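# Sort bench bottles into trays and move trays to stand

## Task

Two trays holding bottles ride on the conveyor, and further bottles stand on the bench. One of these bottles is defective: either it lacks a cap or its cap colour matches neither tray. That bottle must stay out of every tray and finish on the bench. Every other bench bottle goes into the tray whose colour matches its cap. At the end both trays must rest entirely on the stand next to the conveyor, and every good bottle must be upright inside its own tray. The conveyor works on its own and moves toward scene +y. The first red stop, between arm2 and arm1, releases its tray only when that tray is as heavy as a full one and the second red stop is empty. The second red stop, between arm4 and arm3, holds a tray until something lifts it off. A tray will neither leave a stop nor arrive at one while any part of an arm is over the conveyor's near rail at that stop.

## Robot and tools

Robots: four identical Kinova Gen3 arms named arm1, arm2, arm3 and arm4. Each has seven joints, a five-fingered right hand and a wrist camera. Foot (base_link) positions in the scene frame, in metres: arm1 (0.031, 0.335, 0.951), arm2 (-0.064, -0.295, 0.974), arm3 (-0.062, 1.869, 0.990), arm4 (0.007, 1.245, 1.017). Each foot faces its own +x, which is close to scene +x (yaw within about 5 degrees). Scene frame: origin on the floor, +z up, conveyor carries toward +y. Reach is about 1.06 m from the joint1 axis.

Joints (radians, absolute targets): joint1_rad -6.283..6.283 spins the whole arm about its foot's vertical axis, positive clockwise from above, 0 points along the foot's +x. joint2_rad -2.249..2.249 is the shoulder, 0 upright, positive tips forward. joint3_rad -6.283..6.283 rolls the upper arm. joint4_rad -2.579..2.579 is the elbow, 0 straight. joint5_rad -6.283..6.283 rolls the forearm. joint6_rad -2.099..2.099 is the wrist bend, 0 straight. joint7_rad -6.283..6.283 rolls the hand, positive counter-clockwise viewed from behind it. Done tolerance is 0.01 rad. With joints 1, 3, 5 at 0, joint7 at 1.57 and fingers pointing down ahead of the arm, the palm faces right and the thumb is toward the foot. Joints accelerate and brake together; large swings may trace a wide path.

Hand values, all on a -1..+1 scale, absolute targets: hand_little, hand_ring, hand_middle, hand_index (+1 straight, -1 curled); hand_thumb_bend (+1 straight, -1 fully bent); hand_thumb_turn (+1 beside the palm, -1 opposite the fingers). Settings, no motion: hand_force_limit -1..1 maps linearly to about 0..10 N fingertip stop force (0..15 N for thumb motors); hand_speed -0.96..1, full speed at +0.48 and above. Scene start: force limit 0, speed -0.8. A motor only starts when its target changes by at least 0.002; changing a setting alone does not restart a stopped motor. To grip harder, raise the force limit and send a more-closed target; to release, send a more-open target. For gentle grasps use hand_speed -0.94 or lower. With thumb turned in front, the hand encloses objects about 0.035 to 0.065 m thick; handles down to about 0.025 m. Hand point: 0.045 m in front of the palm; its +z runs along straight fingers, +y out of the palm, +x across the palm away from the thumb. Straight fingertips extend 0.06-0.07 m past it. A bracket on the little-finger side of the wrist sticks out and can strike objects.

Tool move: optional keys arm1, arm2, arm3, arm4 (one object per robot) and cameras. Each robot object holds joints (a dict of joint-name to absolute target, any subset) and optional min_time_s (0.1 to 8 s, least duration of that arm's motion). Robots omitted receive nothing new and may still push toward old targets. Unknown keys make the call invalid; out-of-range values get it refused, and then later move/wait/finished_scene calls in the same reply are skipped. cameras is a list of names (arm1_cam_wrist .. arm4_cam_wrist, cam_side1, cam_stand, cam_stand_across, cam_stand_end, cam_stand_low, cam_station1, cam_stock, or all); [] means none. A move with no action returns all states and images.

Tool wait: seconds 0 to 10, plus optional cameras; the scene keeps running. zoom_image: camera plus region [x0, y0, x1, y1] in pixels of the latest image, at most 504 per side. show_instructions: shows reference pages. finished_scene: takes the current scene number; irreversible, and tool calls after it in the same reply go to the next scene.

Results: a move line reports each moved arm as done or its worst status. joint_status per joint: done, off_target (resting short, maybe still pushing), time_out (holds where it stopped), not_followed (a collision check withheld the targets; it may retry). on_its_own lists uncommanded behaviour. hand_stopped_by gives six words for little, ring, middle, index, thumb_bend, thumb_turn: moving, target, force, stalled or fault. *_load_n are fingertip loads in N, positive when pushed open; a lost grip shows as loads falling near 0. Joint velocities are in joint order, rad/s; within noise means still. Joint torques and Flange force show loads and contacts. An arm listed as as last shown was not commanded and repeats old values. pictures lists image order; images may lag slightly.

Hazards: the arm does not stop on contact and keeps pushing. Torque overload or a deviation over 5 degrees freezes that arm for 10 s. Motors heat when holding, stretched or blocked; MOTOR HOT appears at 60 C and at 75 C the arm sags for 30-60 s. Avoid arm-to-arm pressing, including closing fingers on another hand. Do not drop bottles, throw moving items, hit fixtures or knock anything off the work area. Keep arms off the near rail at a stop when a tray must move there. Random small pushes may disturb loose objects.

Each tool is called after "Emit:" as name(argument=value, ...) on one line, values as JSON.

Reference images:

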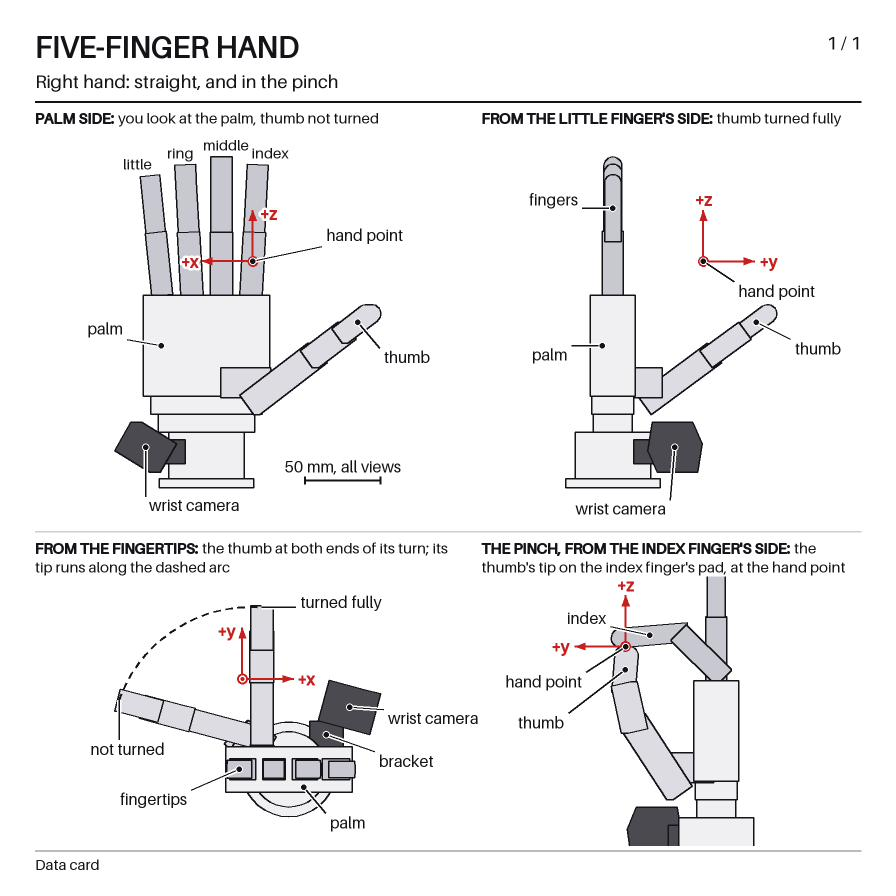

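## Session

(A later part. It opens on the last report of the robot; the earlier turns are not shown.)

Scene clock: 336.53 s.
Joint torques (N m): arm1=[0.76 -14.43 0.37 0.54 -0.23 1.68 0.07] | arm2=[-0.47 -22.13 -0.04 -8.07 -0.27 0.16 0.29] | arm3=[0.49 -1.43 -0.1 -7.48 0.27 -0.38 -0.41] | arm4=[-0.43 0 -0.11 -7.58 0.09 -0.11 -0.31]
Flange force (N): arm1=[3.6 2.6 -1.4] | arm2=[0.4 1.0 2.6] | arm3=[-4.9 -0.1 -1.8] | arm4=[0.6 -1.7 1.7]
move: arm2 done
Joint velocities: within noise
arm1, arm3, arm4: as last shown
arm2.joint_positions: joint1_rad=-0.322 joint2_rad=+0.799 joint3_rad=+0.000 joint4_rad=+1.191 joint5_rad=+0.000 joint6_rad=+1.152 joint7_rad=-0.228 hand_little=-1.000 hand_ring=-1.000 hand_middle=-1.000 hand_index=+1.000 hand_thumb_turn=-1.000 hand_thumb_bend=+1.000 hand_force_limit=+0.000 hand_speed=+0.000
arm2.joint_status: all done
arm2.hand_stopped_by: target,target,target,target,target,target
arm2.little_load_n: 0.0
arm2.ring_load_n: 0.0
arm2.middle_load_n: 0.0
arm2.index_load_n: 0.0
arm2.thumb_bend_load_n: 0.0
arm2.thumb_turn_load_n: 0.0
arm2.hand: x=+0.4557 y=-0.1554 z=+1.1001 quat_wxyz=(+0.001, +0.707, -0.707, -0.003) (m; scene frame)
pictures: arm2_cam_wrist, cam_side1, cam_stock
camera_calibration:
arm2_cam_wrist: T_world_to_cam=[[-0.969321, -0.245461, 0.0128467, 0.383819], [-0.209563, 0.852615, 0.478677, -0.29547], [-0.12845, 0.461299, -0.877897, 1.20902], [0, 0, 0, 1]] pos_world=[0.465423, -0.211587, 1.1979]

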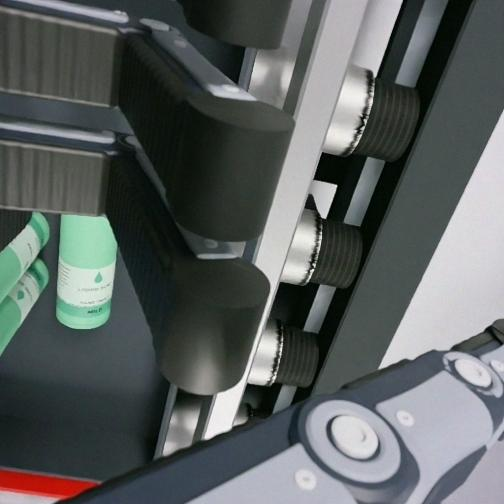

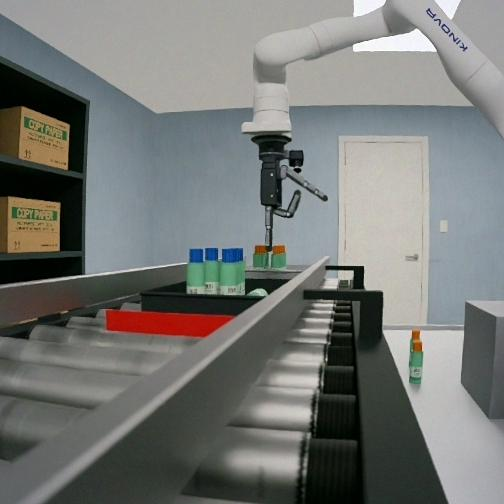

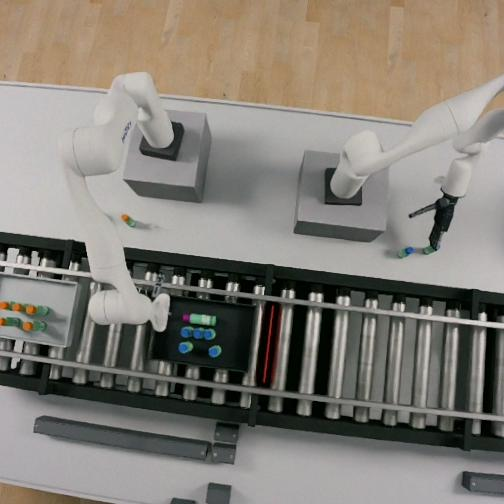

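Emit:
move(arm2={"joints": {"joint2_rad": 0.9112, "joint4_rad": 1.2778, "joint6_rad": 0.9526}, "min_time_s": 2})

Emit:
move(arm2={"joints": {"joint1_rad": -0.42115, "joint2_rad": 0.9501, "joint4_rad": 1.18875, "joint6_rad": 1.00275, "joint7_rad": -0.3271}, "min_time_s": 3}, cameras=["arm2_cam_wrist", "cam_side1", "cam_stock"])

Emit:
zoom_image(camera="cam_stock", region=[150, 270, 270, 390])

Scene clock: 343.63 s.
Joint torques (N m): arm1=[0.72 -14.41 0.4 0.55 -0.23 1.69 0.06] | arm2=[-0.46 -22.75 -0.04 -7.27 -0.28 0.16 0.27] | arm3=[0.57 -1.44 -0.01 -7.49 0.22 -0.36 -0.41] | arm4=[-0.46 0.01 -0.16 -7.67 0.04 -0.06 -0.34]
Flange force (N): arm1=[3.6 2.6 -1.5] | arm2=[0.5 1.3 2.5] | arm3=[-4.9 0.1 -1.7] | arm4=[0.5 -2.0 2.3]
move: arm2 done
Joint velocities: within noise
arm1.joint_positions: joint1_rad=-1.913 joint2_rad=+1.125 joint3_rad=+0.000 joint4_rad=+2.033 joint5_rad=+1.157 joint6_rad=+0.779 joint7_rad=-1.592 hand_little=+1.000 hand_ring=+1.000 hand_middle=+1.000 hand_index=+1.000 hand_thumb_turn=-1.000 hand_thumb_bend=+1.000 hand_force_limit=+0.000 hand_speed=-0.500
arm1.joint_status: not commanded
arm1.hand_stopped_by: target,target,target,target,target,target
arm1.little_load_n: 0.0
arm1.ring_load_n: 0.0
arm1.middle_load_n: 0.0
arm1.index_load_n: 0.0
arm1.thumb_bend_load_n: 0.0
arm1.thumb_turn_load_n: 0.0
arm1.hand: x=+0.1022 y=+0.6262 z=+0.8535 quat_wxyz=(-0.002, +0.926, -0.001, +0.377) (m; scene frame)
arm2.joint_positions: joint1_rad=-0.322 joint2_rad=+0.911 joint3_rad=+0.000 joint4_rad=+1.278 joint5_rad=+0.000 joint6_rad=+0.953 joint7_rad=-0.228 hand_little=-1.000 hand_ring=-1.000 hand_middle=-1.000 hand_index=+1.000 hand_thumb_turn=-1.000 hand_thumb_bend=+1.000 hand_force_limit=+0.000 hand_speed=+0.000
arm2.joint_status: all done
arm2.hand_stopped_by: target,target,target,target,target,target
arm2.little_load_n: 0.0
arm2.ring_load_n: 0.0
arm2.middle_load_n: 0.0
arm2.index_load_n: 0.0
arm2.thumb_bend_load_n: 0.0
arm2.thumb_turn_load_n: 0.0
arm2.hand: x=+0.4551 y=-0.1552 z=+1.0101 quat_wxyz=(+0.001, +0.707, -0.707, -0.003) (m; scene frame)
arm3.joint_positions: joint1_rad=+0.316 joint2_rad=-0.437 joint3_rad=-0.098 joint4_rad=+1.530 joint5_rad=-0.004 joint6_rad=+1.935 joint7_rad=-2.029 hand_little=+1.000 hand_ring=+1.000 hand_middle=+1.000 hand_index=+1.000 hand_thumb_turn=+1.000 hand_thumb_bend=+1.000 hand_force_limit=+0.000 hand_speed=-0.800
arm3.joint_status: not commanded
arm3.hand_stopped_by: target,target,target,target,target,target
arm3.little_load_n: 0.0
arm3.ring_load_n: 0.0
arm3.middle_load_n: 0.0
arm3.index_load_n: 0.0
arm3.thumb_bend_load_n: 0.0
arm3.thumb_turn_load_n: 0.0
arm3.hand: x=+0.1252 y=+1.8348 z=+1.4864 quat_wxyz=(-0.059, -0.376, -0.925, +0.015) (m; scene frame)
arm4.joint_positions: joint1_rad=+0.257 joint2_rad=-0.372 joint3_rad=-0.065 joint4_rad=+1.497 joint5_rad=-0.001 joint6_rad=+2.053 joint7_rad=-2.087 hand_little=+1.000 hand_ring=+1.000 hand_middle=+1.000 hand_index=+1.000 hand_thumb_turn=+1.000 hand_thumb_bend=+1.000 hand_force_limit=+0.000 hand_speed=-0.800
arm4.joint_status: not commanded
arm4.hand_stopped_by: target,target,target,target,target,target
arm4.little_load_n: 0.0
arm4.ring_load_n: 0.0
arm4.middle_load_n: 0.0
arm4.index_load_n: -0.5
arm4.thumb_bend_load_n: 0.0
arm4.thumb_turn_load_n: 0.0
arm4.hand: x=+0.1831 y=+1.2443 z=+1.5041 quat_wxyz=(+0.017, -0.303, -0.953, +0.014) (m; scene frame)
pictures: none

Scene clock: 346.90 s.
Joint torques (N m): arm1=[0.76 -14.44 0.39 0.57 -0.23 1.68 0.11] | arm2=[-0.52 -23.38 -0.1 -7.52 -0.3 0.14 0.26] | arm3=[0.53 -1.37 0 -7.42 0.22 -0.34 -0.38] | arm4=[-0.45 0.02 -0.14 -7.63 0.08 -0.09 -0.34]
Flange force (N): arm1=[3.5 2.7 -1.3] | arm2=[0.8 1.4 2.4] | arm3=[-4.8 0.2 -1.9] | arm4=[0.6 -1.9 2.0]
move: arm2 done
Joint velocities: within noise
arm1, arm3, arm4: as last shown
arm2.joint_positions: joint1_rad=-0.421 joint2_rad=+0.950 joint3_rad=+0.000 joint4_rad=+1.189 joint5_rad=+0.000 joint6_rad=+1.003 joint7_rad=-0.327 hand_little=-1.000 hand_ring=-1.000 hand_middle=-1.000 hand_index=+1.000 hand_thumb_turn=-1.000 hand_thumb_bend=+1.000 hand_force_limit=+0.000 hand_speed=+0.000
arm2.joint_status: all done
arm2.hand_stopped_by: target,target,target,target,target,target
arm2.little_load_n: 0.0
arm2.ring_load_n: 0.0
arm2.middle_load_n: 0.0
arm2.index_load_n: 0.0
arm2.thumb_bend_load_n: 0.0
arm2.thumb_turn_load_n: 0.0
arm2.hand: x=+0.4592 y=-0.0926 z=+1.0102 quat_wxyz=(+0.001, +0.707, -0.707, -0.003) (m; scene frame)
arm4.middle_load_n: 0.5
arm4.index_load_n: 0.0
pictures: arm2_cam_wrist, cam_side1, cam_stock
camera_calibration:
arm2_cam_wrist: T_world_to_cam=[[-0.969321, -0.245461, 0.0128467, 0.403806], [-0.209563, 0.852615, 0.478677, -0.305333], [-0.12845, 0.461299, -0.877897, 1.10153], [0, 0, 0, 1]] pos_world=[0.468923, -0.148687, 1.108]

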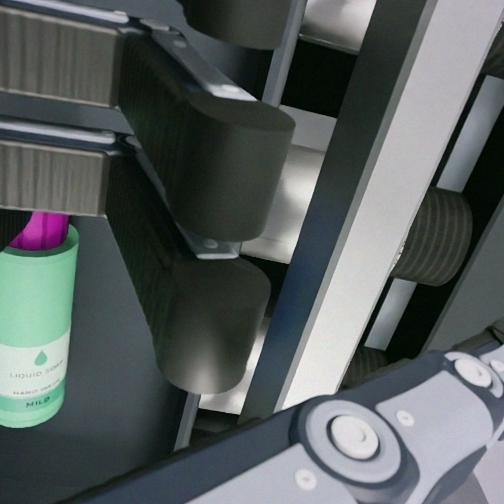

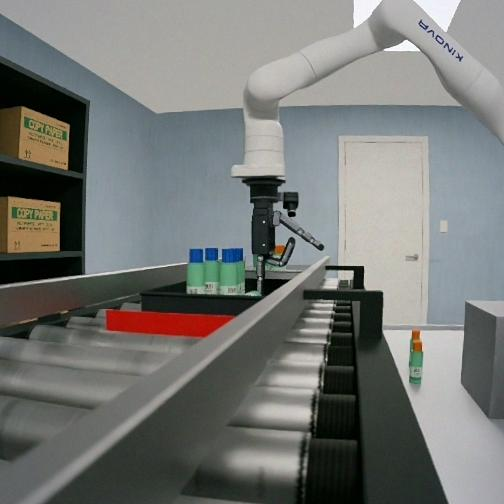

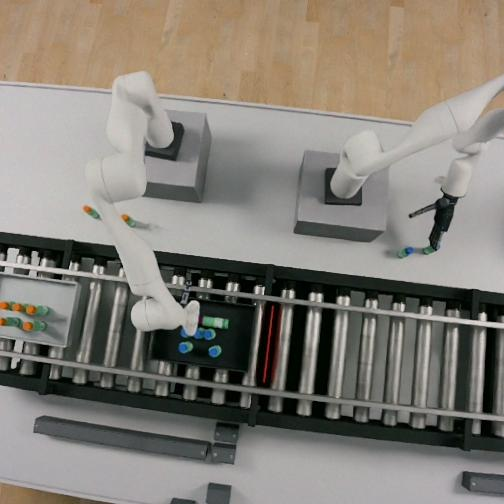

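Scaled by 4.200 from the camera's 504x504 image, which has a finer 720x720 frame.

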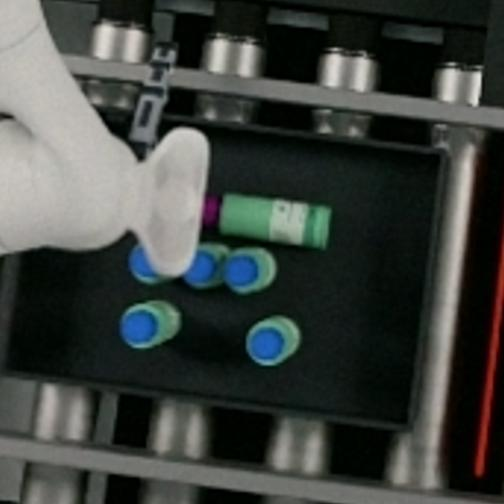

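Emit:
move(arm2={"joints": {"joint1_rad": -0.5201, "joint2_rad": 0.989, "joint4_rad": 1.0997, "joint6_rad": 1.0529, "joint7_rad": -0.426}, "min_time_s": 3})

Emit:
move(arm2={"joints": {"joint2_rad": 0.809, "joint4_rad": 1.0997, "joint6_rad": 1.2329}, "min_time_s": 2}, cameras=["arm2_cam_wrist", "cam_side1", "cam_stock"])

Emit:
zoom_image(camera="cam_stock", region=[150, 270, 270, 390])

Scene clock: 353.37 s.
Joint torques (N m): arm1=[0.73 -14.43 0.4 0.57 -0.21 1.67 0.08] | arm2=[-0.58 -24.04 -0.13 -7.83 -0.33 0.1 0.29] | arm3=[0.54 -1.41 -0.01 -7.44 0.23 -0.38 -0.42] | arm4=[-0.45 -0.03 -0.17 -7.57 0.07 -0.08 -0.27]
Flange force (N): arm1=[3.5 2.5 -1.5] | arm2=[1.1 1.6 2.4] | arm3=[-4.8 0.1 -2.0] | arm4=[0.5 -1.7 1.8]
move: arm2 done
Joint velocities: within noise
arm1, arm3, arm4: as last shown
arm2.joint_positions: joint1_rad=-0.520 joint2_rad=+0.989 joint3_rad=+0.000 joint4_rad=+1.100 joint5_rad=+0.000 joint6_rad=+1.053 joint7_rad=-0.426 hand_little=-1.000 hand_ring=-1.000 hand_middle=-1.000 hand_index=+1.000 hand_thumb_turn=-1.000 hand_thumb_bend=+1.000 hand_force_limit=+0.000 hand_speed=+0.000
arm2.joint_status: all done
arm2.hand_stopped_by: target,target,target,target,target,target
arm2.little_load_n: 0.0
arm2.ring_load_n: 0.0
arm2.middle_load_n: 0.0
arm2.index_load_n: 0.0
arm2.thumb_bend_load_n: -0.5
arm2.thumb_turn_load_n: 0.0
arm2.hand: x=+0.4552 y=-0.0286 z=+1.0103 quat_wxyz=(+0.001, +0.707, -0.707, -0.003) (m; scene frame)
arm4.ring_load_n: 0.5
arm4.middle_load_n: 0.0
pictures: none

Scene clock: 355.67 s.
Joint torques (N m): arm1=[0.73 -14.44 0.39 0.58 -0.22 1.7 0.08] | arm2=[-0.51 -22.52 -0.01 -8.38 -0.27 0.16 0.27] | arm3=[0.57 -1.39 -0.04 -7.43 0.19 -0.33 -0.37] | arm4=[-0.45 -0.03 -0.22 -7.58 0.05 -0.03 -0.3]
Flange force (N): arm1=[3.5 2.6 -1.4] | arm2=[0.8 1.2 2.8] | arm3=[-4.9 0.1 -1.9] | arm4=[0.3 -1.9 2.0]
move: arm2 done
Joint velocities: within noise
arm1, arm3, arm4: as last shown
arm2.joint_positions: joint1_rad=-0.520 joint2_rad=+0.809 joint3_rad=+0.000 joint4_rad=+1.100 joint5_rad=+0.000 joint6_rad=+1.233 joint7_rad=-0.426 hand_little=-1.000 hand_ring=-1.000 hand_middle=-1.000 hand_index=+1.000 hand_thumb_turn=-1.000 hand_thumb_bend=+1.000 hand_force_limit=+0.000 hand_speed=+0.000
arm2.joint_status: all done
arm2.hand_stopped_by: target,target,target,target,target,target
arm2.little_load_n: 0.0
arm2.ring_load_n: 0.0
arm2.middle_load_n: 0.0
arm2.index_load_n: 0.0
arm2.thumb_bend_load_n: 0.0
arm2.thumb_turn_load_n: 0.0
arm2.hand: x=+0.4343 y=-0.0386 z=+1.1210 quat_wxyz=(+0.001, +0.707, -0.707, -0.003) (m; scene frame)
arm4.ring_load_n: 0.0
pictures: arm2_cam_wrist, cam_side1, cam_stock
camera_calibration:
arm2_cam_wrist: T_world_to_cam=[[-0.969316, -0.245481, 0.0128351, 0.391487], [-0.209587, 0.852609, 0.478677, -0.409535], [-0.12845, 0.461299, -0.877897, 1.17074], [0, 0, 0, 1]] pos_world=[0.444023, -0.0947871, 1.2188]

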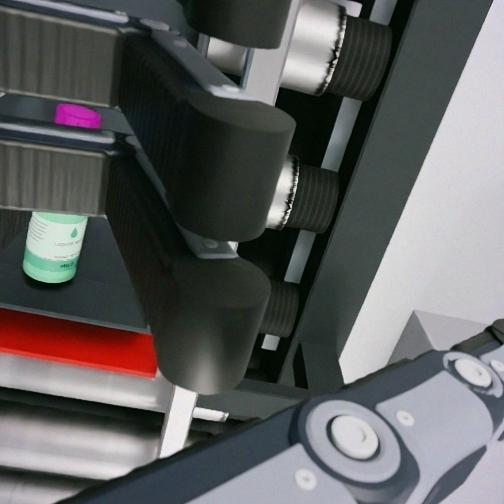

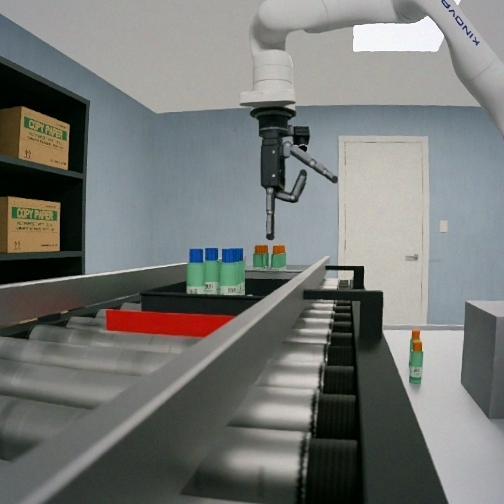

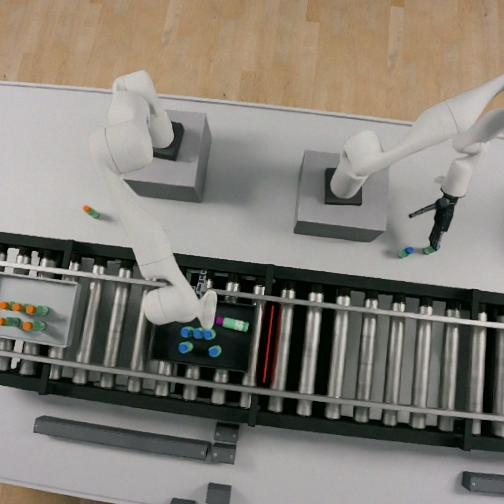

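Scaled by 4.200 from the camera's 504x504 image, which has a finer 720x720 frame.

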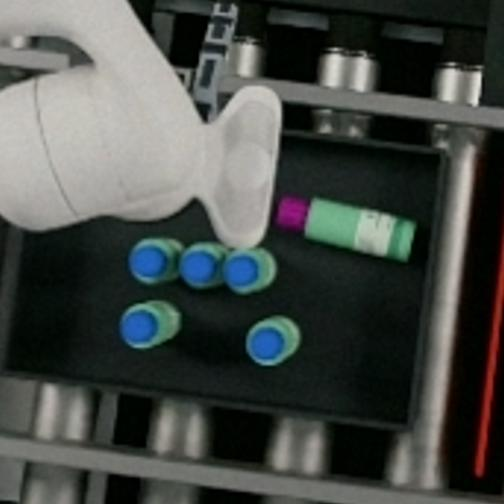

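Emit:
move(arm2={"joints": {"joint1_rad": -0.71, "joint2_rad": 0.5, "joint4_rad": 1.4, "joint5_rad": 0.85, "joint6_rad": 0.97, "joint7_rad": -1.4, "hand_index": 0.15, "hand_middle": 0.15, "hand_ring": 0.15, "hand_little": -1, "hand_thumb_bend": 0.5}, "min_time_s": 2})

Emit:
move(arm2={"joints": {"joint1_rad": -0.8993, "joint2_rad": 0.8145, "joint4_rad": 1.7102, "joint5_rad": 1.7, "joint6_rad": 0.7038, "joint7_rad": -2.3657}, "min_time_s": 2}, cameras=["arm2_cam_wrist", "cam_side1", "cam_stock"])

Emit:
zoom_image(camera="cam_stock", region=[150, 270, 270, 390])

Scene clock: 373.83 s.
Joint torques (N m): arm1=[0.71 -14.43 0.38 0.58 -0.22 1.67 0.08] | arm2=[-0.47 -18.9 0.6 -9.37 1.19 -0.12 0.25] | arm3=[0.51 -1.41 -0.03 -7.43 0.22 -0.37 -0.4] | arm4=[-0.46 -0.06 -0.19 -7.67 0.09 -0.06 -0.27]
Flange force (N): arm1=[3.5 2.5 -1.4] | arm2=[1.0 3.0 2.7] | arm3=[-4.9 0.1 -2.0] | arm4=[0.5 -1.7 2.2]
move: arm2 done
Joint velocities: within noise
arm1, arm3, arm4: as last shown
arm2.joint_positions: joint1_rad=-0.710 joint2_rad=+0.500 joint3_rad=+0.000 joint4_rad=+1.400 joint5_rad=+0.850 joint6_rad=+0.970 joint7_rad=-1.400 hand_little=-1.000 hand_ring=+0.150 hand_middle=+0.150 hand_index=+0.150 hand_thumb_turn=-1.000 hand_thumb_bend=+0.500 hand_force_limit=+0.000 hand_speed=+0.000
arm2.joint_status: all done
arm2.hand_stopped_by: target,target,target,target,target,target
arm2.little_load_n: 0.0
arm2.ring_load_n: 0.0
arm2.middle_load_n: 0.0
arm2.index_load_n: 0.0
arm2.thumb_bend_load_n: 0.0
arm2.thumb_turn_load_n: 0.0
arm2.hand: x=+0.5416 y=-0.0802 z=+1.2552 quat_wxyz=(-0.200, +0.517, -0.764, +0.330) (m; scene frame)
pictures: none

Scene clock: 376.23 s.
Joint torques (N m): arm1=[0.72 -14.46 0.39 0.55 -0.22 1.69 0.08] | arm2=[-0.47 -20.93 1.1 -6.69 0.69 1.56 0.24] | arm3=[0.5 -1.42 -0.07 -7.41 0.27 -0.36 -0.39] | arm4=[-0.5 -0.02 -0.17 -7.61 0.08 -0.12 -0.25]
Flange force (N): arm1=[3.5 2.6 -1.3] | arm2=[2.9 3.6 1.9] | arm3=[-4.9 0.1 -2.0] | arm4=[0.6 -1.7 1.8]
move: arm2 done
Joint velocities: within noise
arm1, arm3, arm4: as last shown
arm2.joint_positions: joint1_rad=-0.899 joint2_rad=+0.815 joint3_rad=+0.000 joint4_rad=+1.710 joint5_rad=+1.700 joint6_rad=+0.704 joint7_rad=-2.366 hand_little=-1.000 hand_ring=+0.150 hand_middle=+0.150 hand_index=+0.150 hand_thumb_turn=-1.000 hand_thumb_bend=+0.500 hand_force_limit=+0.000 hand_speed=+0.000
arm2.joint_status: all done
arm2.hand_stopped_by: target,target,target,target,target,target
arm2.little_load_n: 0.0
arm2.ring_load_n: 0.0
arm2.middle_load_n: 0.5
arm2.index_load_n: 0.0
arm2.thumb_bend_load_n: 0.0
arm2.thumb_turn_load_n: 0.0
arm2.hand: x=+0.5237 y=+0.0489 z=+1.0551 quat_wxyz=(-0.309, +0.597, -0.658, +0.339) (m; scene frame)
pictures: arm2_cam_wrist, cam_side1, cam_stock
camera_calibration:
arm2_cam_wrist: T_world_to_cam=[[-0.587733, -0.189515, -0.786545, 1.14126], [-0.427459, 0.898147, 0.103008, 0.074355], [0.686912, 0.396757, -0.608881, 0.37632], [0, 0, 0, 1]] pos_world=[0.444042, 0.000196291, 1.11913]

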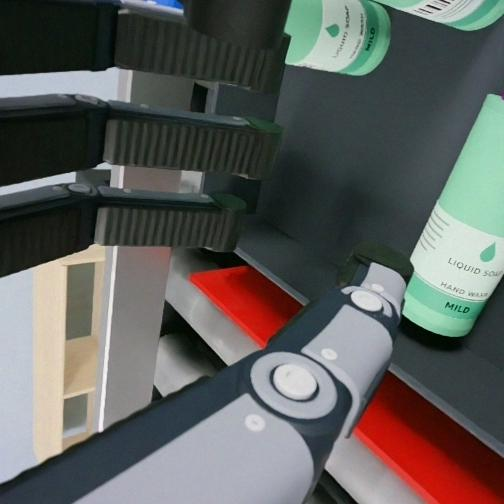

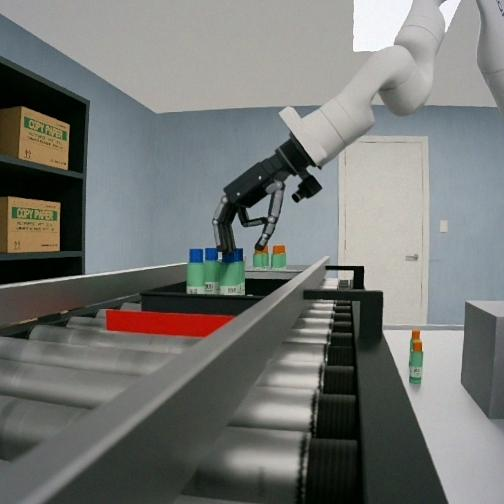

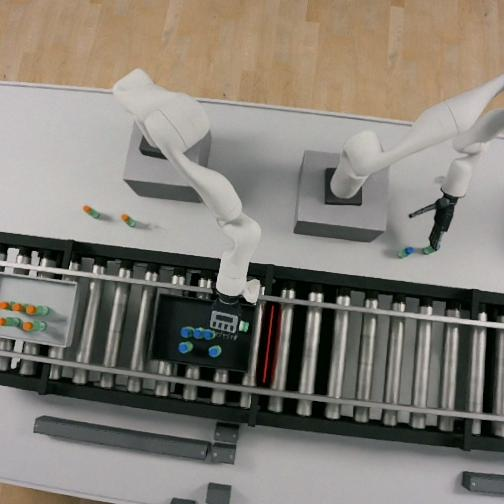

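Scaled by 4.200 from the camera's 504x504 image, which has a finer 720x720 frame.

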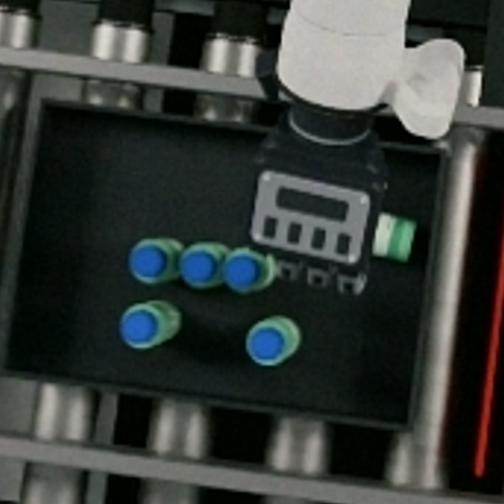

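Emit:
zoom_image(camera="arm2_cam_wrist", region=[354, 80, 504, 350])

Scaled by 1.867 from the camera's 504x504 image, which has a finer 720x720 frame.

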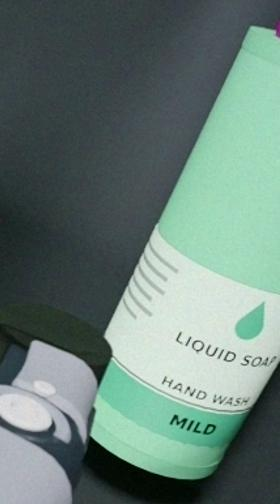

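Emit:
move(arm2={"joints": {"joint1_rad": -0.8875, "joint2_rad": 0.8025, "joint4_rad": 1.7424, "joint5_rad": 1.7775, "joint6_rad": 0.6753, "joint7_rad": -2.4055}, "min_time_s": 1})

Emit:
move(arm2={"joints": {"joint1_rad": -0.8875, "joint2_rad": 0.9925, "joint4_rad": 1.7335, "joint5_rad": 1.9819, "joint6_rad": 0.7306, "joint7_rad": -2.6728}, "min_time_s": 3}, cameras=["arm2_cam_wrist", "cam_side1", "cam_stock"])

Emit:
zoom_image(camera="cam_side1", region=[180, 180, 320, 320])

Emit:
zoom_image(camera="cam_stock", region=[150, 270, 270, 390])

Scene clock: 398.50 s.
Joint torques (N m): arm1=[0.72 -14.43 0.41 0.53 -0.24 1.69 0.09] | arm2=[-0.52 -20.77 1.07 -6.63 0.6 1.58 0.24] | arm3=[0.5 -1.41 -0.05 -7.44 0.24 -0.36 -0.41] | arm4=[-0.47 -0.05 -0.13 -7.61 0.04 -0.1 -0.27]
Flange force (N): arm1=[3.6 2.8 -1.3] | arm2=[2.9 3.8 2.0] | arm3=[-4.9 0.0 -1.9] | arm4=[0.5 -1.6 1.8]
move: arm2 done
Joint velocities: within noise
arm1, arm3, arm4: as last shown
arm2.joint_positions: joint1_rad=-0.888 joint2_rad=+0.803 joint3_rad=+0.000 joint4_rad=+1.742 joint5_rad=+1.777 joint6_rad=+0.675 joint7_rad=-2.405 hand_little=-1.000 hand_ring=+0.150 hand_middle=+0.150 hand_index=+0.150 hand_thumb_turn=-1.000 hand_thumb_bend=+0.500 hand_force_limit=+0.000 hand_speed=+0.000
arm2.joint_status: all done
arm2.hand_stopped_by: target,target,target,target,target,target
arm2.little_load_n: 0.0
arm2.ring_load_n: 0.0
arm2.middle_load_n: 0.0
arm2.index_load_n: 0.0
arm2.thumb_bend_load_n: 0.0
arm2.thumb_turn_load_n: 0.0
arm2.hand: x=+0.5209 y=+0.0489 z=+1.0551 quat_wxyz=(-0.317, +0.612, -0.644, +0.332) (m; scene frame)
pictures: none

Scene clock: 401.80 s.
Joint torques (N m): arm1=[0.7 -14.44 0.43 0.56 -0.23 1.69 0.08] | arm2=[-0.5 -21.66 1.23 -5.3 0.36 1.91 0.23] | arm3=[0.49 -1.43 -0.08 -7.41 0.2 -0.34 -0.43] | arm4=[-0.46 -0.02 -0.18 -7.64 0.09 -0.04 -0.31]
Flange force (N): arm1=[3.5 2.6 -1.4] | arm2=[3.1 3.0 1.4] | arm3=[-5.0 -0.1 -2.0] | arm4=[0.5 -1.8 2.2]
move: arm2 done
Joint velocities: within noise
arm1, arm3, arm4: as last shown
arm2.joint_positions: joint1_rad=-0.887 joint2_rad=+0.992 joint3_rad=+0.000 joint4_rad=+1.733 joint5_rad=+1.982 joint6_rad=+0.731 joint7_rad=-2.673 hand_little=-1.000 hand_ring=+0.150 hand_middle=+0.150 hand_index=+0.150 hand_thumb_turn=-1.000 hand_thumb_bend=+0.500 hand_force_limit=+0.000 hand_speed=+0.000
arm2.joint_status: all done
arm2.hand_stopped_by: target,target,target,target,target,target
arm2.little_load_n: 0.0
arm2.ring_load_n: 0.0
arm2.middle_load_n: 0.0
arm2.index_load_n: 0.0
arm2.thumb_bend_load_n: 0.0
arm2.thumb_turn_load_n: 0.0
arm2.hand: x=+0.5204 y=+0.0492 z=+0.9651 quat_wxyz=(-0.317, +0.612, -0.644, +0.332) (m; scene frame)
pictures: arm2_cam_wrist, cam_side1, cam_stock
camera_calibration:
arm2_cam_wrist: T_world_to_cam=[[-0.578559, -0.215549, -0.786643, 1.06522], [-0.467552, 0.877907, 0.103319, 0.103523], [0.668329, 0.427573, -0.608701, 0.331647], [0, 0, 0, 1]] pos_world=[0.443047, -0.00307937, 1.02913]

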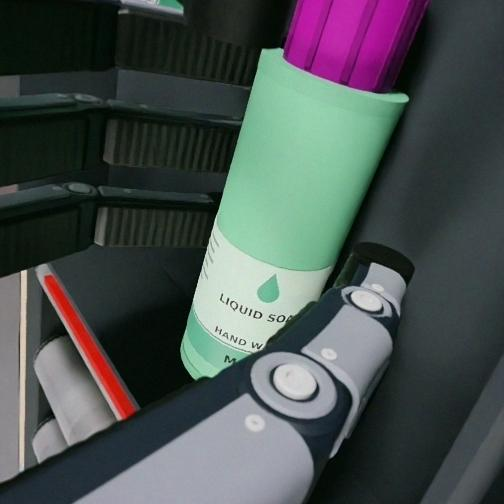

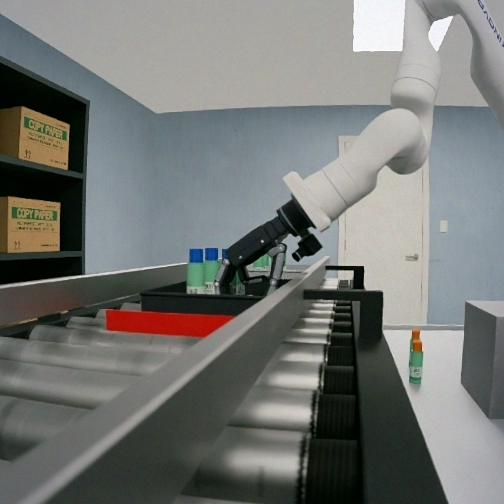

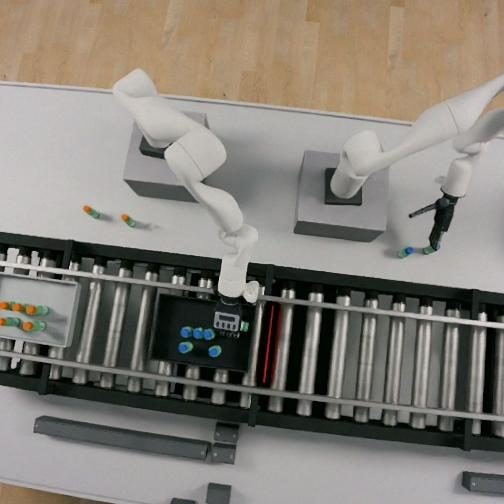

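Scaled by 3.600 from the camera's 504x504 image, which has a finer 720x720 frame.

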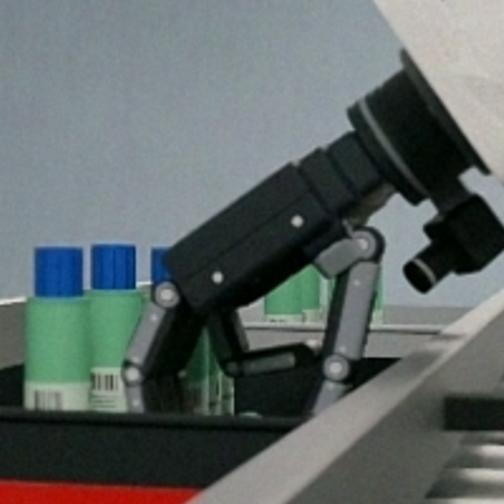

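Scaled by 4.200 from the camera's 504x504 image, which has a finer 720x720 frame.

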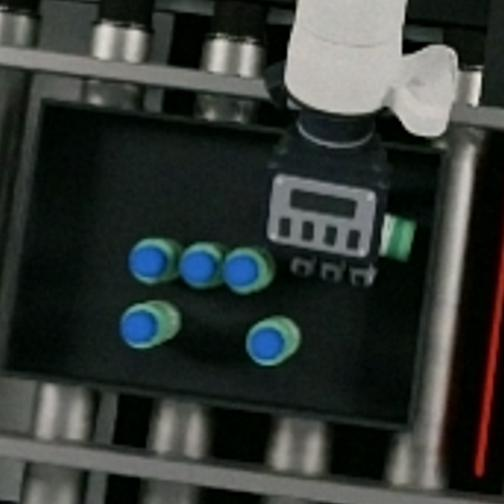

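Emit:
move(arm2={"joints": {"hand_index": -0.5, "hand_middle": -0.5, "hand_ring": -0.5, "hand_thumb_bend": -0.3, "hand_force_limit": -0.3, "hand_speed": -0.8}}, cameras=["arm2_cam_wrist", "cam_side1"])

Emit:
zoom_image(camera="cam_side1", region=[180, 180, 320, 320])

Scene clock: 407.00 s.
Joint torques (N m): arm1=[0.73 -14.41 0.4 0.54 -0.22 1.67 0.09] | arm2=[-0.45 -21.81 1.28 -5.27 0.38 1.97 0.23] | arm3=[0.55 -1.48 -0.05 -7.42 0.23 -0.37 -0.42] | arm4=[-0.43 -0.02 -0.14 -7.63 0.05 -0.07 -0.3]
Flange force (N): arm1=[3.6 2.7 -1.5] | arm2=[2.8 3.1 1.7] | arm3=[-5.0 0.1 -2.1] | arm4=[0.5 -1.8 2.1]
move: arm2 off_target
Joint velocities: within noise
arm1.joint_positions: joint1_rad=-1.913 joint2_rad=+1.125 joint3_rad=+0.000 joint4_rad=+2.033 joint5_rad=+1.157 joint6_rad=+0.779 joint7_rad=-1.592 hand_little=+1.000 hand_ring=+1.000 hand_middle=+1.000 hand_index=+1.000 hand_thumb_turn=-1.000 hand_thumb_bend=+1.000 hand_force_limit=+0.000 hand_speed=-0.500
arm1.joint_status: not commanded
arm1.hand_stopped_by: target,target,target,target,target,target
arm1.little_load_n: 0.0
arm1.ring_load_n: 0.0
arm1.middle_load_n: 0.0
arm1.index_load_n: 0.0
arm1.thumb_bend_load_n: 0.0
arm1.thumb_turn_load_n: 0.0
arm1.hand: x=+0.1022 y=+0.6262 z=+0.8535 quat_wxyz=(-0.002, +0.926, -0.001, +0.377) (m; scene frame)
arm2.joint_positions: joint1_rad=-0.887 joint2_rad=+0.993 joint3_rad=+0.000 joint4_rad=+1.733 joint5_rad=+1.982 joint6_rad=+0.731 joint7_rad=-2.673 hand_little=-1.000 hand_ring=-0.014 hand_middle=+0.006 hand_index=+0.005 hand_thumb_turn=-1.000 hand_thumb_bend=+0.432 hand_force_limit=-0.300 hand_speed=-0.800
arm2.joint_status: hand_ring off_target (ended at -0.014, target -0.500); hand_middle off_target (ended at +0.006, target -0.500); hand_index off_target (ended at +0.005, target -0.500); hand_thumb_bend off_target (ended at +0.432, target -0.300); the others done
arm2.hand_stopped_by: target,force,force,force,force,target
arm2.little_load_n: 0.0
arm2.ring_load_n: 4.0
arm2.middle_load_n: 5.5
arm2.index_load_n: 5.5
arm2.thumb_bend_load_n: 15.5
arm2.thumb_turn_load_n: 1.5
arm2.hand: x=+0.5204 y=+0.0492 z=+0.9651 quat_wxyz=(-0.317, +0.612, -0.644, +0.332) (m; scene frame)
arm3.joint_positions: joint1_rad=+0.316 joint2_rad=-0.437 joint3_rad=-0.098 joint4_rad=+1.530 joint5_rad=-0.004 joint6_rad=+1.935 joint7_rad=-2.029 hand_little=+1.000 hand_ring=+1.000 hand_middle=+1.000 hand_index=+1.000 hand_thumb_turn=+1.000 hand_thumb_bend=+1.000 hand_force_limit=+0.000 hand_speed=-0.800
arm3.joint_status: not commanded
arm3.hand_stopped_by: target,target,target,target,target,target
arm3.little_load_n: 0.0
arm3.ring_load_n: 0.0
arm3.middle_load_n: 0.0
arm3.index_load_n: 0.0
arm3.thumb_bend_load_n: 0.0
arm3.thumb_turn_load_n: 0.0
arm3.hand: x=+0.1252 y=+1.8348 z=+1.4864 quat_wxyz=(-0.059, -0.376, -0.925, +0.015) (m; scene frame)
arm4.joint_positions: joint1_rad=+0.257 joint2_rad=-0.372 joint3_rad=-0.065 joint4_rad=+1.497 joint5_rad=-0.001 joint6_rad=+2.053 joint7_rad=-2.087 hand_little=+1.000 hand_ring=+1.000 hand_middle=+1.000 hand_index=+1.000 hand_thumb_turn=+1.000 hand_thumb_bend=+1.000 hand_force_limit=+0.000 hand_speed=-0.800
arm4.joint_status: not commanded
arm4.hand_stopped_by: target,target,target,target,target,target
arm4.little_load_n: 0.0
arm4.ring_load_n: 0.0
arm4.middle_load_n: 0.0
arm4.index_load_n: 0.0
arm4.thumb_bend_load_n: 0.0
arm4.thumb_turn_load_n: 0.0
arm4.hand: x=+0.1831 y=+1.2443 z=+1.5041 quat_wxyz=(+0.017, -0.303, -0.953, +0.014) (m; scene frame)
pictures: arm2_cam_wrist, cam_side1
camera_calibration:
arm2_cam_wrist: T_world_to_cam=[[-0.578626, -0.215592, -0.786582, 1.06519], [-0.467487, 0.877949, 0.103259, 0.103556], [0.668317, 0.427465, -0.60879, 0.331744], [0, 0, 0, 1]] pos_world=[0.443047, -0.00307929, 1.02913]

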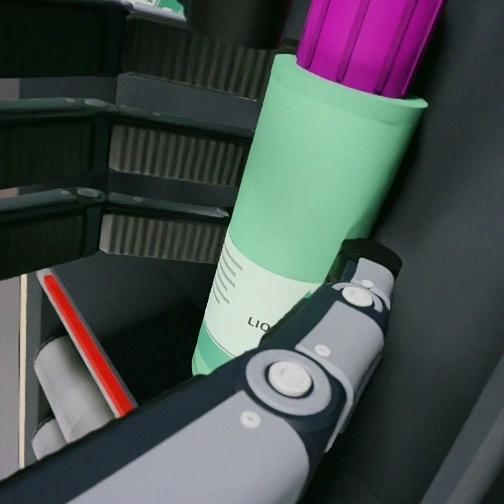

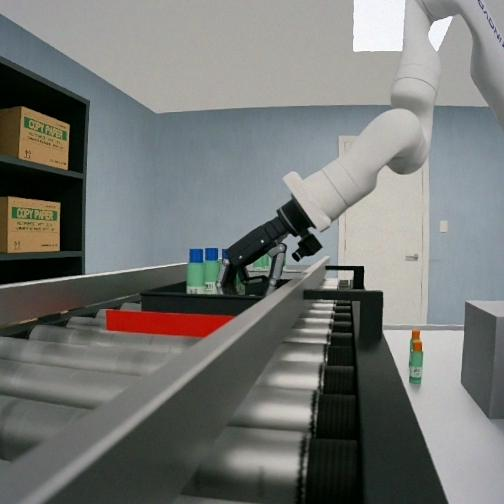

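Scaled by 3.600 from the camera's 504x504 image, which has a finer 720x720 frame.

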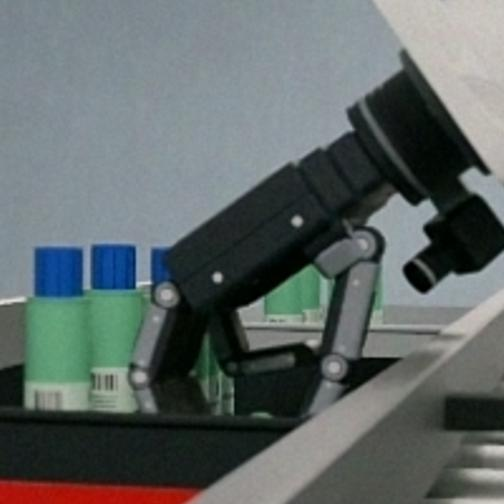

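Emit:
move(arm2={"joints": {"joint1_rad": -0.8875, "joint2_rad": 0.6839, "joint4_rad": 1.7125, "joint5_rad": 1.5894, "joint6_rad": 0.6582, "joint7_rad": -2.1666}, "min_time_s": 4}, cameras=["arm2_cam_wrist", "cam_side1"])

Scene clock: 451.87 s.
Joint torques (N m): arm1=[0.71 -14.4 0.36 0.55 -0.21 1.67 0.09] | arm2=[-0.5 -20.53 0.98 -7.9 0.86 1.32 0.22] | arm3=[0.54 -1.43 -0.09 -7.41 0.25 -0.37 -0.42] | arm4=[-0.39 -0.08 -0.09 -7.6 0.05 -0.08 -0.29]
Flange force (N): arm1=[3.6 2.6 -1.4] | arm2=[2.6 4.7 2.6] | arm3=[-5.0 -0.1 -2.1] | arm4=[0.5 -1.5 1.8]
move: arm2 done
Joint velocities: within noise
arm1, arm3, arm4: as last shown
arm2.joint_positions: joint1_rad=-0.888 joint2_rad=+0.684 joint3_rad=+0.000 joint4_rad=+1.713 joint5_rad=+1.589 joint6_rad=+0.658 joint7_rad=-2.167 hand_little=-1.000 hand_ring=-0.014 hand_middle=+0.006 hand_index=+0.005 hand_thumb_turn=-1.000 hand_thumb_bend=+0.432 hand_force_limit=-0.300 hand_speed=-0.800
arm2.joint_status: all done
arm2.hand_stopped_by: target,force,force,force,force,target
arm2.little_load_n: 0.5
arm2.ring_load_n: 3.5
arm2.middle_load_n: 5.0
arm2.index_load_n: 5.5
arm2.thumb_bend_load_n: 15.5
arm2.thumb_turn_load_n: 1.5
arm2.hand: x=+0.5211 y=+0.0487 z=+1.1179 quat_wxyz=(-0.317, +0.612, -0.644, +0.332) (m; scene frame)
pictures: arm2_cam_wrist, cam_side1
camera_calibration:
arm2_cam_wrist: T_world_to_cam=[[-0.578593, -0.215547, -0.786619, 1.1857], [-0.467631, 0.877853, 0.103417, 0.0884209], [0.668245, 0.427683, -0.608716, 0.424458], [0, 0, 0, 1]] pos_world=[0.443746, -0.00357963, 1.18193]

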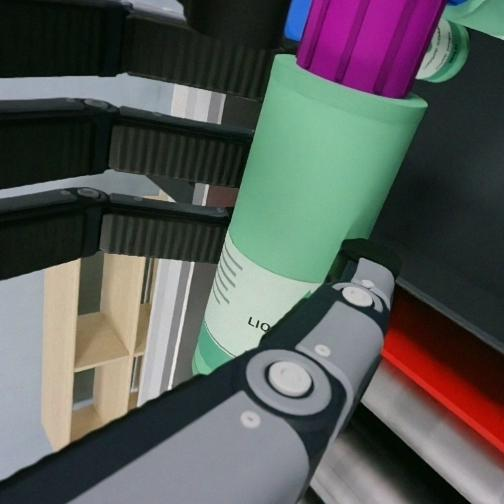

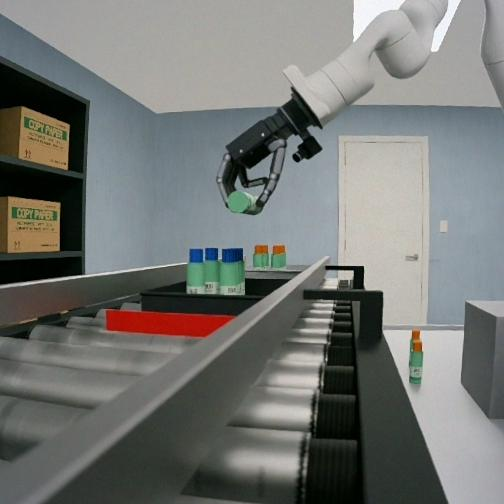

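Emit:
move(arm2={"joints": {"joint1_rad": -1.8541, "joint2_rad": 1.1279, "joint4_rad": 2.2131, "joint5_rad": 1.3852, "joint6_rad": 1.5335, "joint7_rad": -1.7668}, "min_time_s": 4}, cameras=["arm2_cam_wrist", "cam_side1", "cam_stock", "cam_station1"])

Scene clock: 457.77 s.
Joint torques (N m): arm1=[0.72 -14.44 0.36 0.57 -0.22 1.68 0.09] | arm2=[-0.5 -16.5 2.44 1.82 -0.74 2.81 0.37] | arm3=[0.51 -1.42 -0.08 -7.39 0.2 -0.37 -0.41] | arm4=[-0.46 -0.06 -0.19 -7.56 0.06 -0.11 -0.32]
Flange force (N): arm1=[3.5 2.6 -1.3] | arm2=[-4.8 2.6 2.5] | arm3=[-5.0 -0.1 -2.2] | arm4=[0.4 -1.9 1.6]
move: arm2 done
Joint velocities: within noise
arm1, arm3, arm4: as last shown
arm1.thumb_turn_load_n: 0.5
arm2.joint_positions: joint1_rad=-1.854 joint2_rad=+1.128 joint3_rad=+0.000 joint4_rad=+2.213 joint5_rad=+1.385 joint6_rad=+1.533 joint7_rad=-1.767 hand_little=-1.000 hand_ring=-0.014 hand_middle=+0.006 hand_index=+0.005 hand_thumb_turn=-1.000 hand_thumb_bend=+0.432 hand_force_limit=-0.300 hand_speed=-0.800
arm2.joint_status: all done
arm2.hand_stopped_by: target,force,force,force,force,target
arm2.little_load_n: 0.0
arm2.ring_load_n: 3.5
arm2.middle_load_n: 5.5
arm2.index_load_n: 5.5
arm2.thumb_bend_load_n: 15.5
arm2.thumb_turn_load_n: 1.5
arm2.hand: x=+0.2231 y=-0.0381 z=+1.0993 quat_wxyz=(-0.001, +0.709, -0.001, +0.705) (m; scene frame)
arm3.thumb_bend_load_n: -0.5
arm3.thumb_turn_load_n: 0.5
pictures: arm2_cam_wrist, cam_side1, cam_station1, cam_stock
camera_calibration:
arm2_cam_wrist: T_world_to_cam=[[-0.00719816, -0.969806, 0.243771, -0.308955], [-0.480425, -0.210446, -0.851413, 1.0382], [0.877006, -0.123242, -0.464404, 0.423194], [0, 0, 0, 1]] pos_world=[0.125411, -0.0289851, 1.15579]

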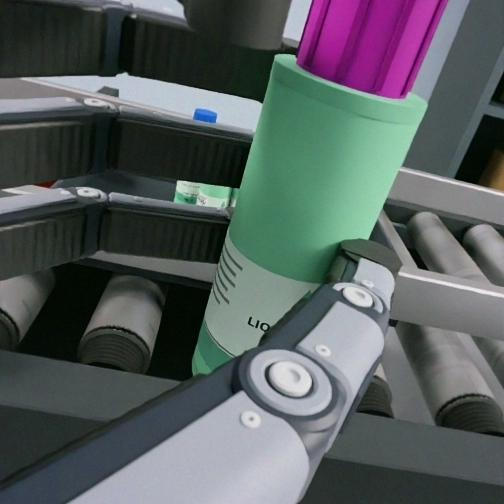

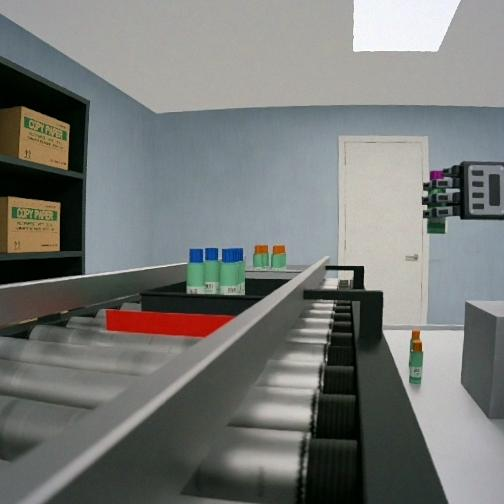

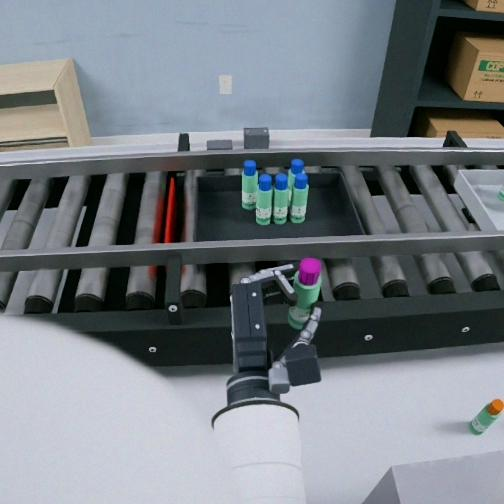

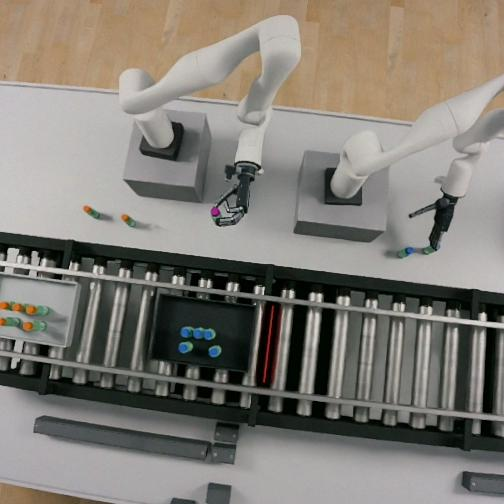

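Emit:
move(arm2={"joints": {"joint1_rad": -1.8541, "joint2_rad": 1.9648, "joint4_rad": 1.4031, "joint5_rad": 1.3863, "joint6_rad": 1.5286, "joint7_rad": -1.7932}, "min_time_s": 4}, cameras=["cam_side1", "cam_station1"])

Emit:
zoom_image(camera="cam_side1", region=[384, 280, 504, 400])

Scene clock: 468.10 s.
Joint torques (N m): arm1=[0.73 -14.45 0.4 0.56 -0.21 1.69 0.06] | arm2=[9.69 23.35 -5.8 -20.93 7.32 -19.6 -3.67] | arm3=[0.56 -1.42 -0.07 -7.45 0.22 -0.36 -0.39] | arm4=[-0.44 0.08 -0.13 -7.56 0.12 -0.15 -0.29]
Flange force (N): arm1=[3.5 2.5 -1.4] | arm2=[164.0 19.5 -38.0] | arm3=[-4.9 0.0 -1.9] | arm4=[0.8 -1.7 1.6]
move: arm2 done
Joint velocities: within noise
arm1, arm3, arm4: as last shown
arm1.thumb_turn_load_n: 0.0
arm2.joint_positions: joint1_rad=-1.854 joint2_rad=+1.964 joint3_rad=+0.000 joint4_rad=+1.403 joint5_rad=+1.386 joint6_rad=+1.529 joint7_rad=-1.793 hand_little=-1.000 hand_ring=-0.014 hand_middle=+0.006 hand_index=+0.005 hand_thumb_turn=-1.000 hand_thumb_bend=+0.432 hand_force_limit=-0.300 hand_speed=-0.800
arm2.joint_status: all done
arm2.hand_stopped_by: target,force,force,force,force,target
arm2.little_load_n: 0.0
arm2.ring_load_n: 3.5
arm2.middle_load_n: 5.5
arm2.index_load_n: 5.5
arm2.thumb_bend_load_n: 15.5
arm2.thumb_turn_load_n: 1.5
arm2.hand: x=+0.2213 y=-0.0370 z=+0.7595 quat_wxyz=(-0.001, +0.709, -0.001, +0.705) (m; scene frame)
arm3.thumb_bend_load_n: 0.0
arm3.thumb_turn_load_n: 0.0
pictures: cam_side1, cam_station1

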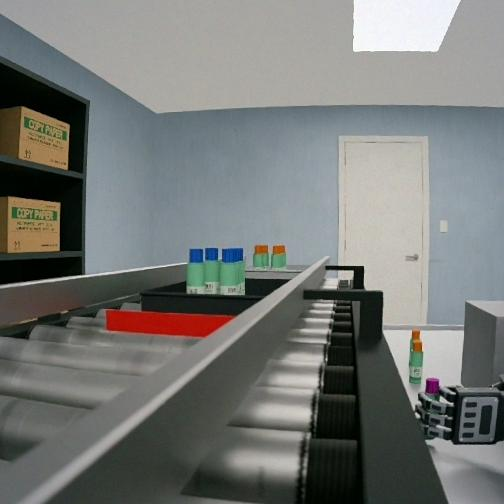

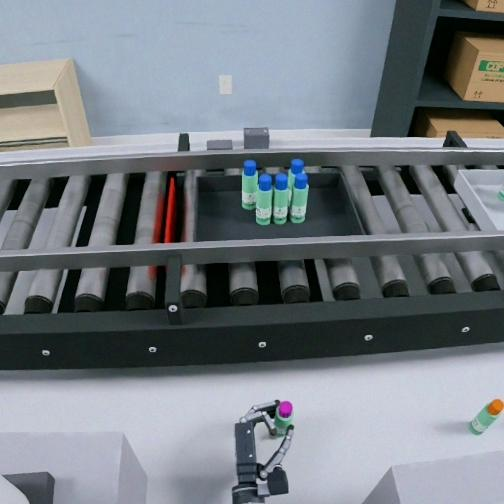

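Scaled by 4.200 from the camera's 504x504 image, which has a finer 720x720 frame.

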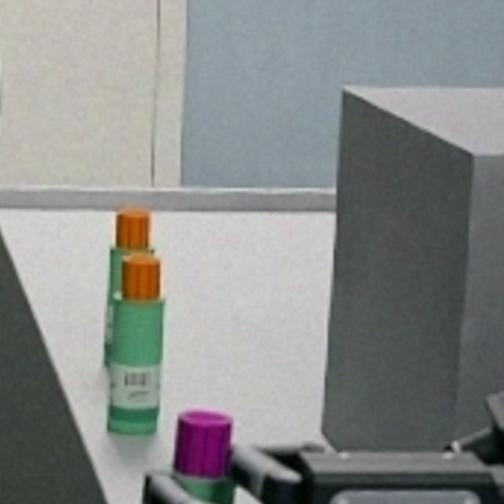

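Emit:
move(arm2={"joints": {"joint1_rad": -1.8541, "joint2_rad": 1.9299, "joint4_rad": 1.4558, "joint5_rad": 1.3871, "joint6_rad": 1.5253, "joint7_rad": -1.8107}, "min_time_s": 1}, cameras=["cam_side1", "cam_station1", "arm2_cam_wrist"])

Scene clock: 472.67 s.
Joint torques (N m): arm1=[0.72 -14.42 0.41 0.57 -0.23 1.68 0.07] | arm2=[-0.48 -16.77 2.55 2.18 -0.87 2.79 0.38] | arm3=[0.53 -1.43 -0.03 -7.44 0.21 -0.38 -0.39] | arm4=[-0.4 -0.03 -0.19 -7.67 0.08 -0.03 -0.37]
Flange force (N): arm1=[3.6 2.5 -1.4] | arm2=[-2.1 2.3 2.0] | arm3=[-4.9 0.1 -2.0] | arm4=[0.3 -2.1 2.3]
move: arm2 done
Joint velocities: within noise
arm1, arm3, arm4: as last shown
arm1.thumb_bend_load_n: -0.5
arm2.joint_positions: joint1_rad=-1.854 joint2_rad=+1.930 joint3_rad=+0.000 joint4_rad=+1.456 joint5_rad=+1.387 joint6_rad=+1.525 joint7_rad=-1.811 hand_little=-1.000 hand_ring=-0.014 hand_middle=+0.006 hand_index=+0.005 hand_thumb_turn=-1.000 hand_thumb_bend=+0.432 hand_force_limit=-0.300 hand_speed=-0.800
arm2.joint_status: all done
arm2.hand_stopped_by: target,force,force,force,force,target
arm2.little_load_n: 0.0
arm2.ring_load_n: 3.5
arm2.middle_load_n: 5.5
arm2.index_load_n: 5.5
arm2.thumb_bend_load_n: 15.5
arm2.thumb_turn_load_n: 2.0
arm2.hand: x=+0.2214 y=-0.0373 z=+0.7742 quat_wxyz=(-0.001, +0.709, -0.001, +0.705) (m; scene frame)
arm3.ring_load_n: 0.5
pictures: arm2_cam_wrist, cam_side1, cam_station1
camera_calibration:
arm2_cam_wrist: T_world_to_cam=[[-0.00706619, -0.969798, 0.243808, -0.228988], [-0.480407, -0.210542, -0.851399, 0.760745], [0.877017, -0.123143, -0.46441, 0.273812], [0, 0, 0, 1]] pos_world=[0.123711, -0.0281855, 0.830688]

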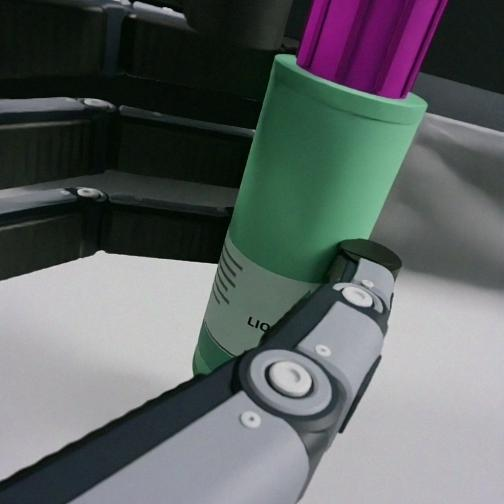

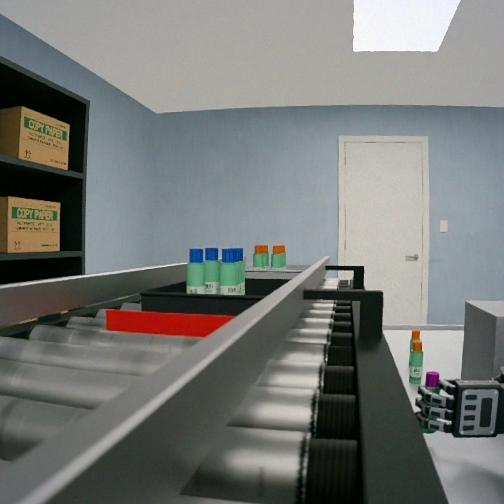

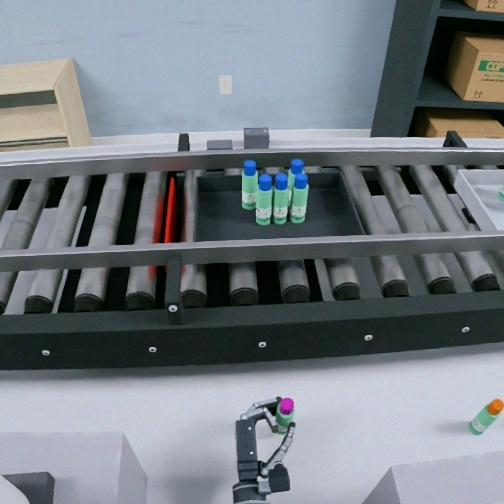

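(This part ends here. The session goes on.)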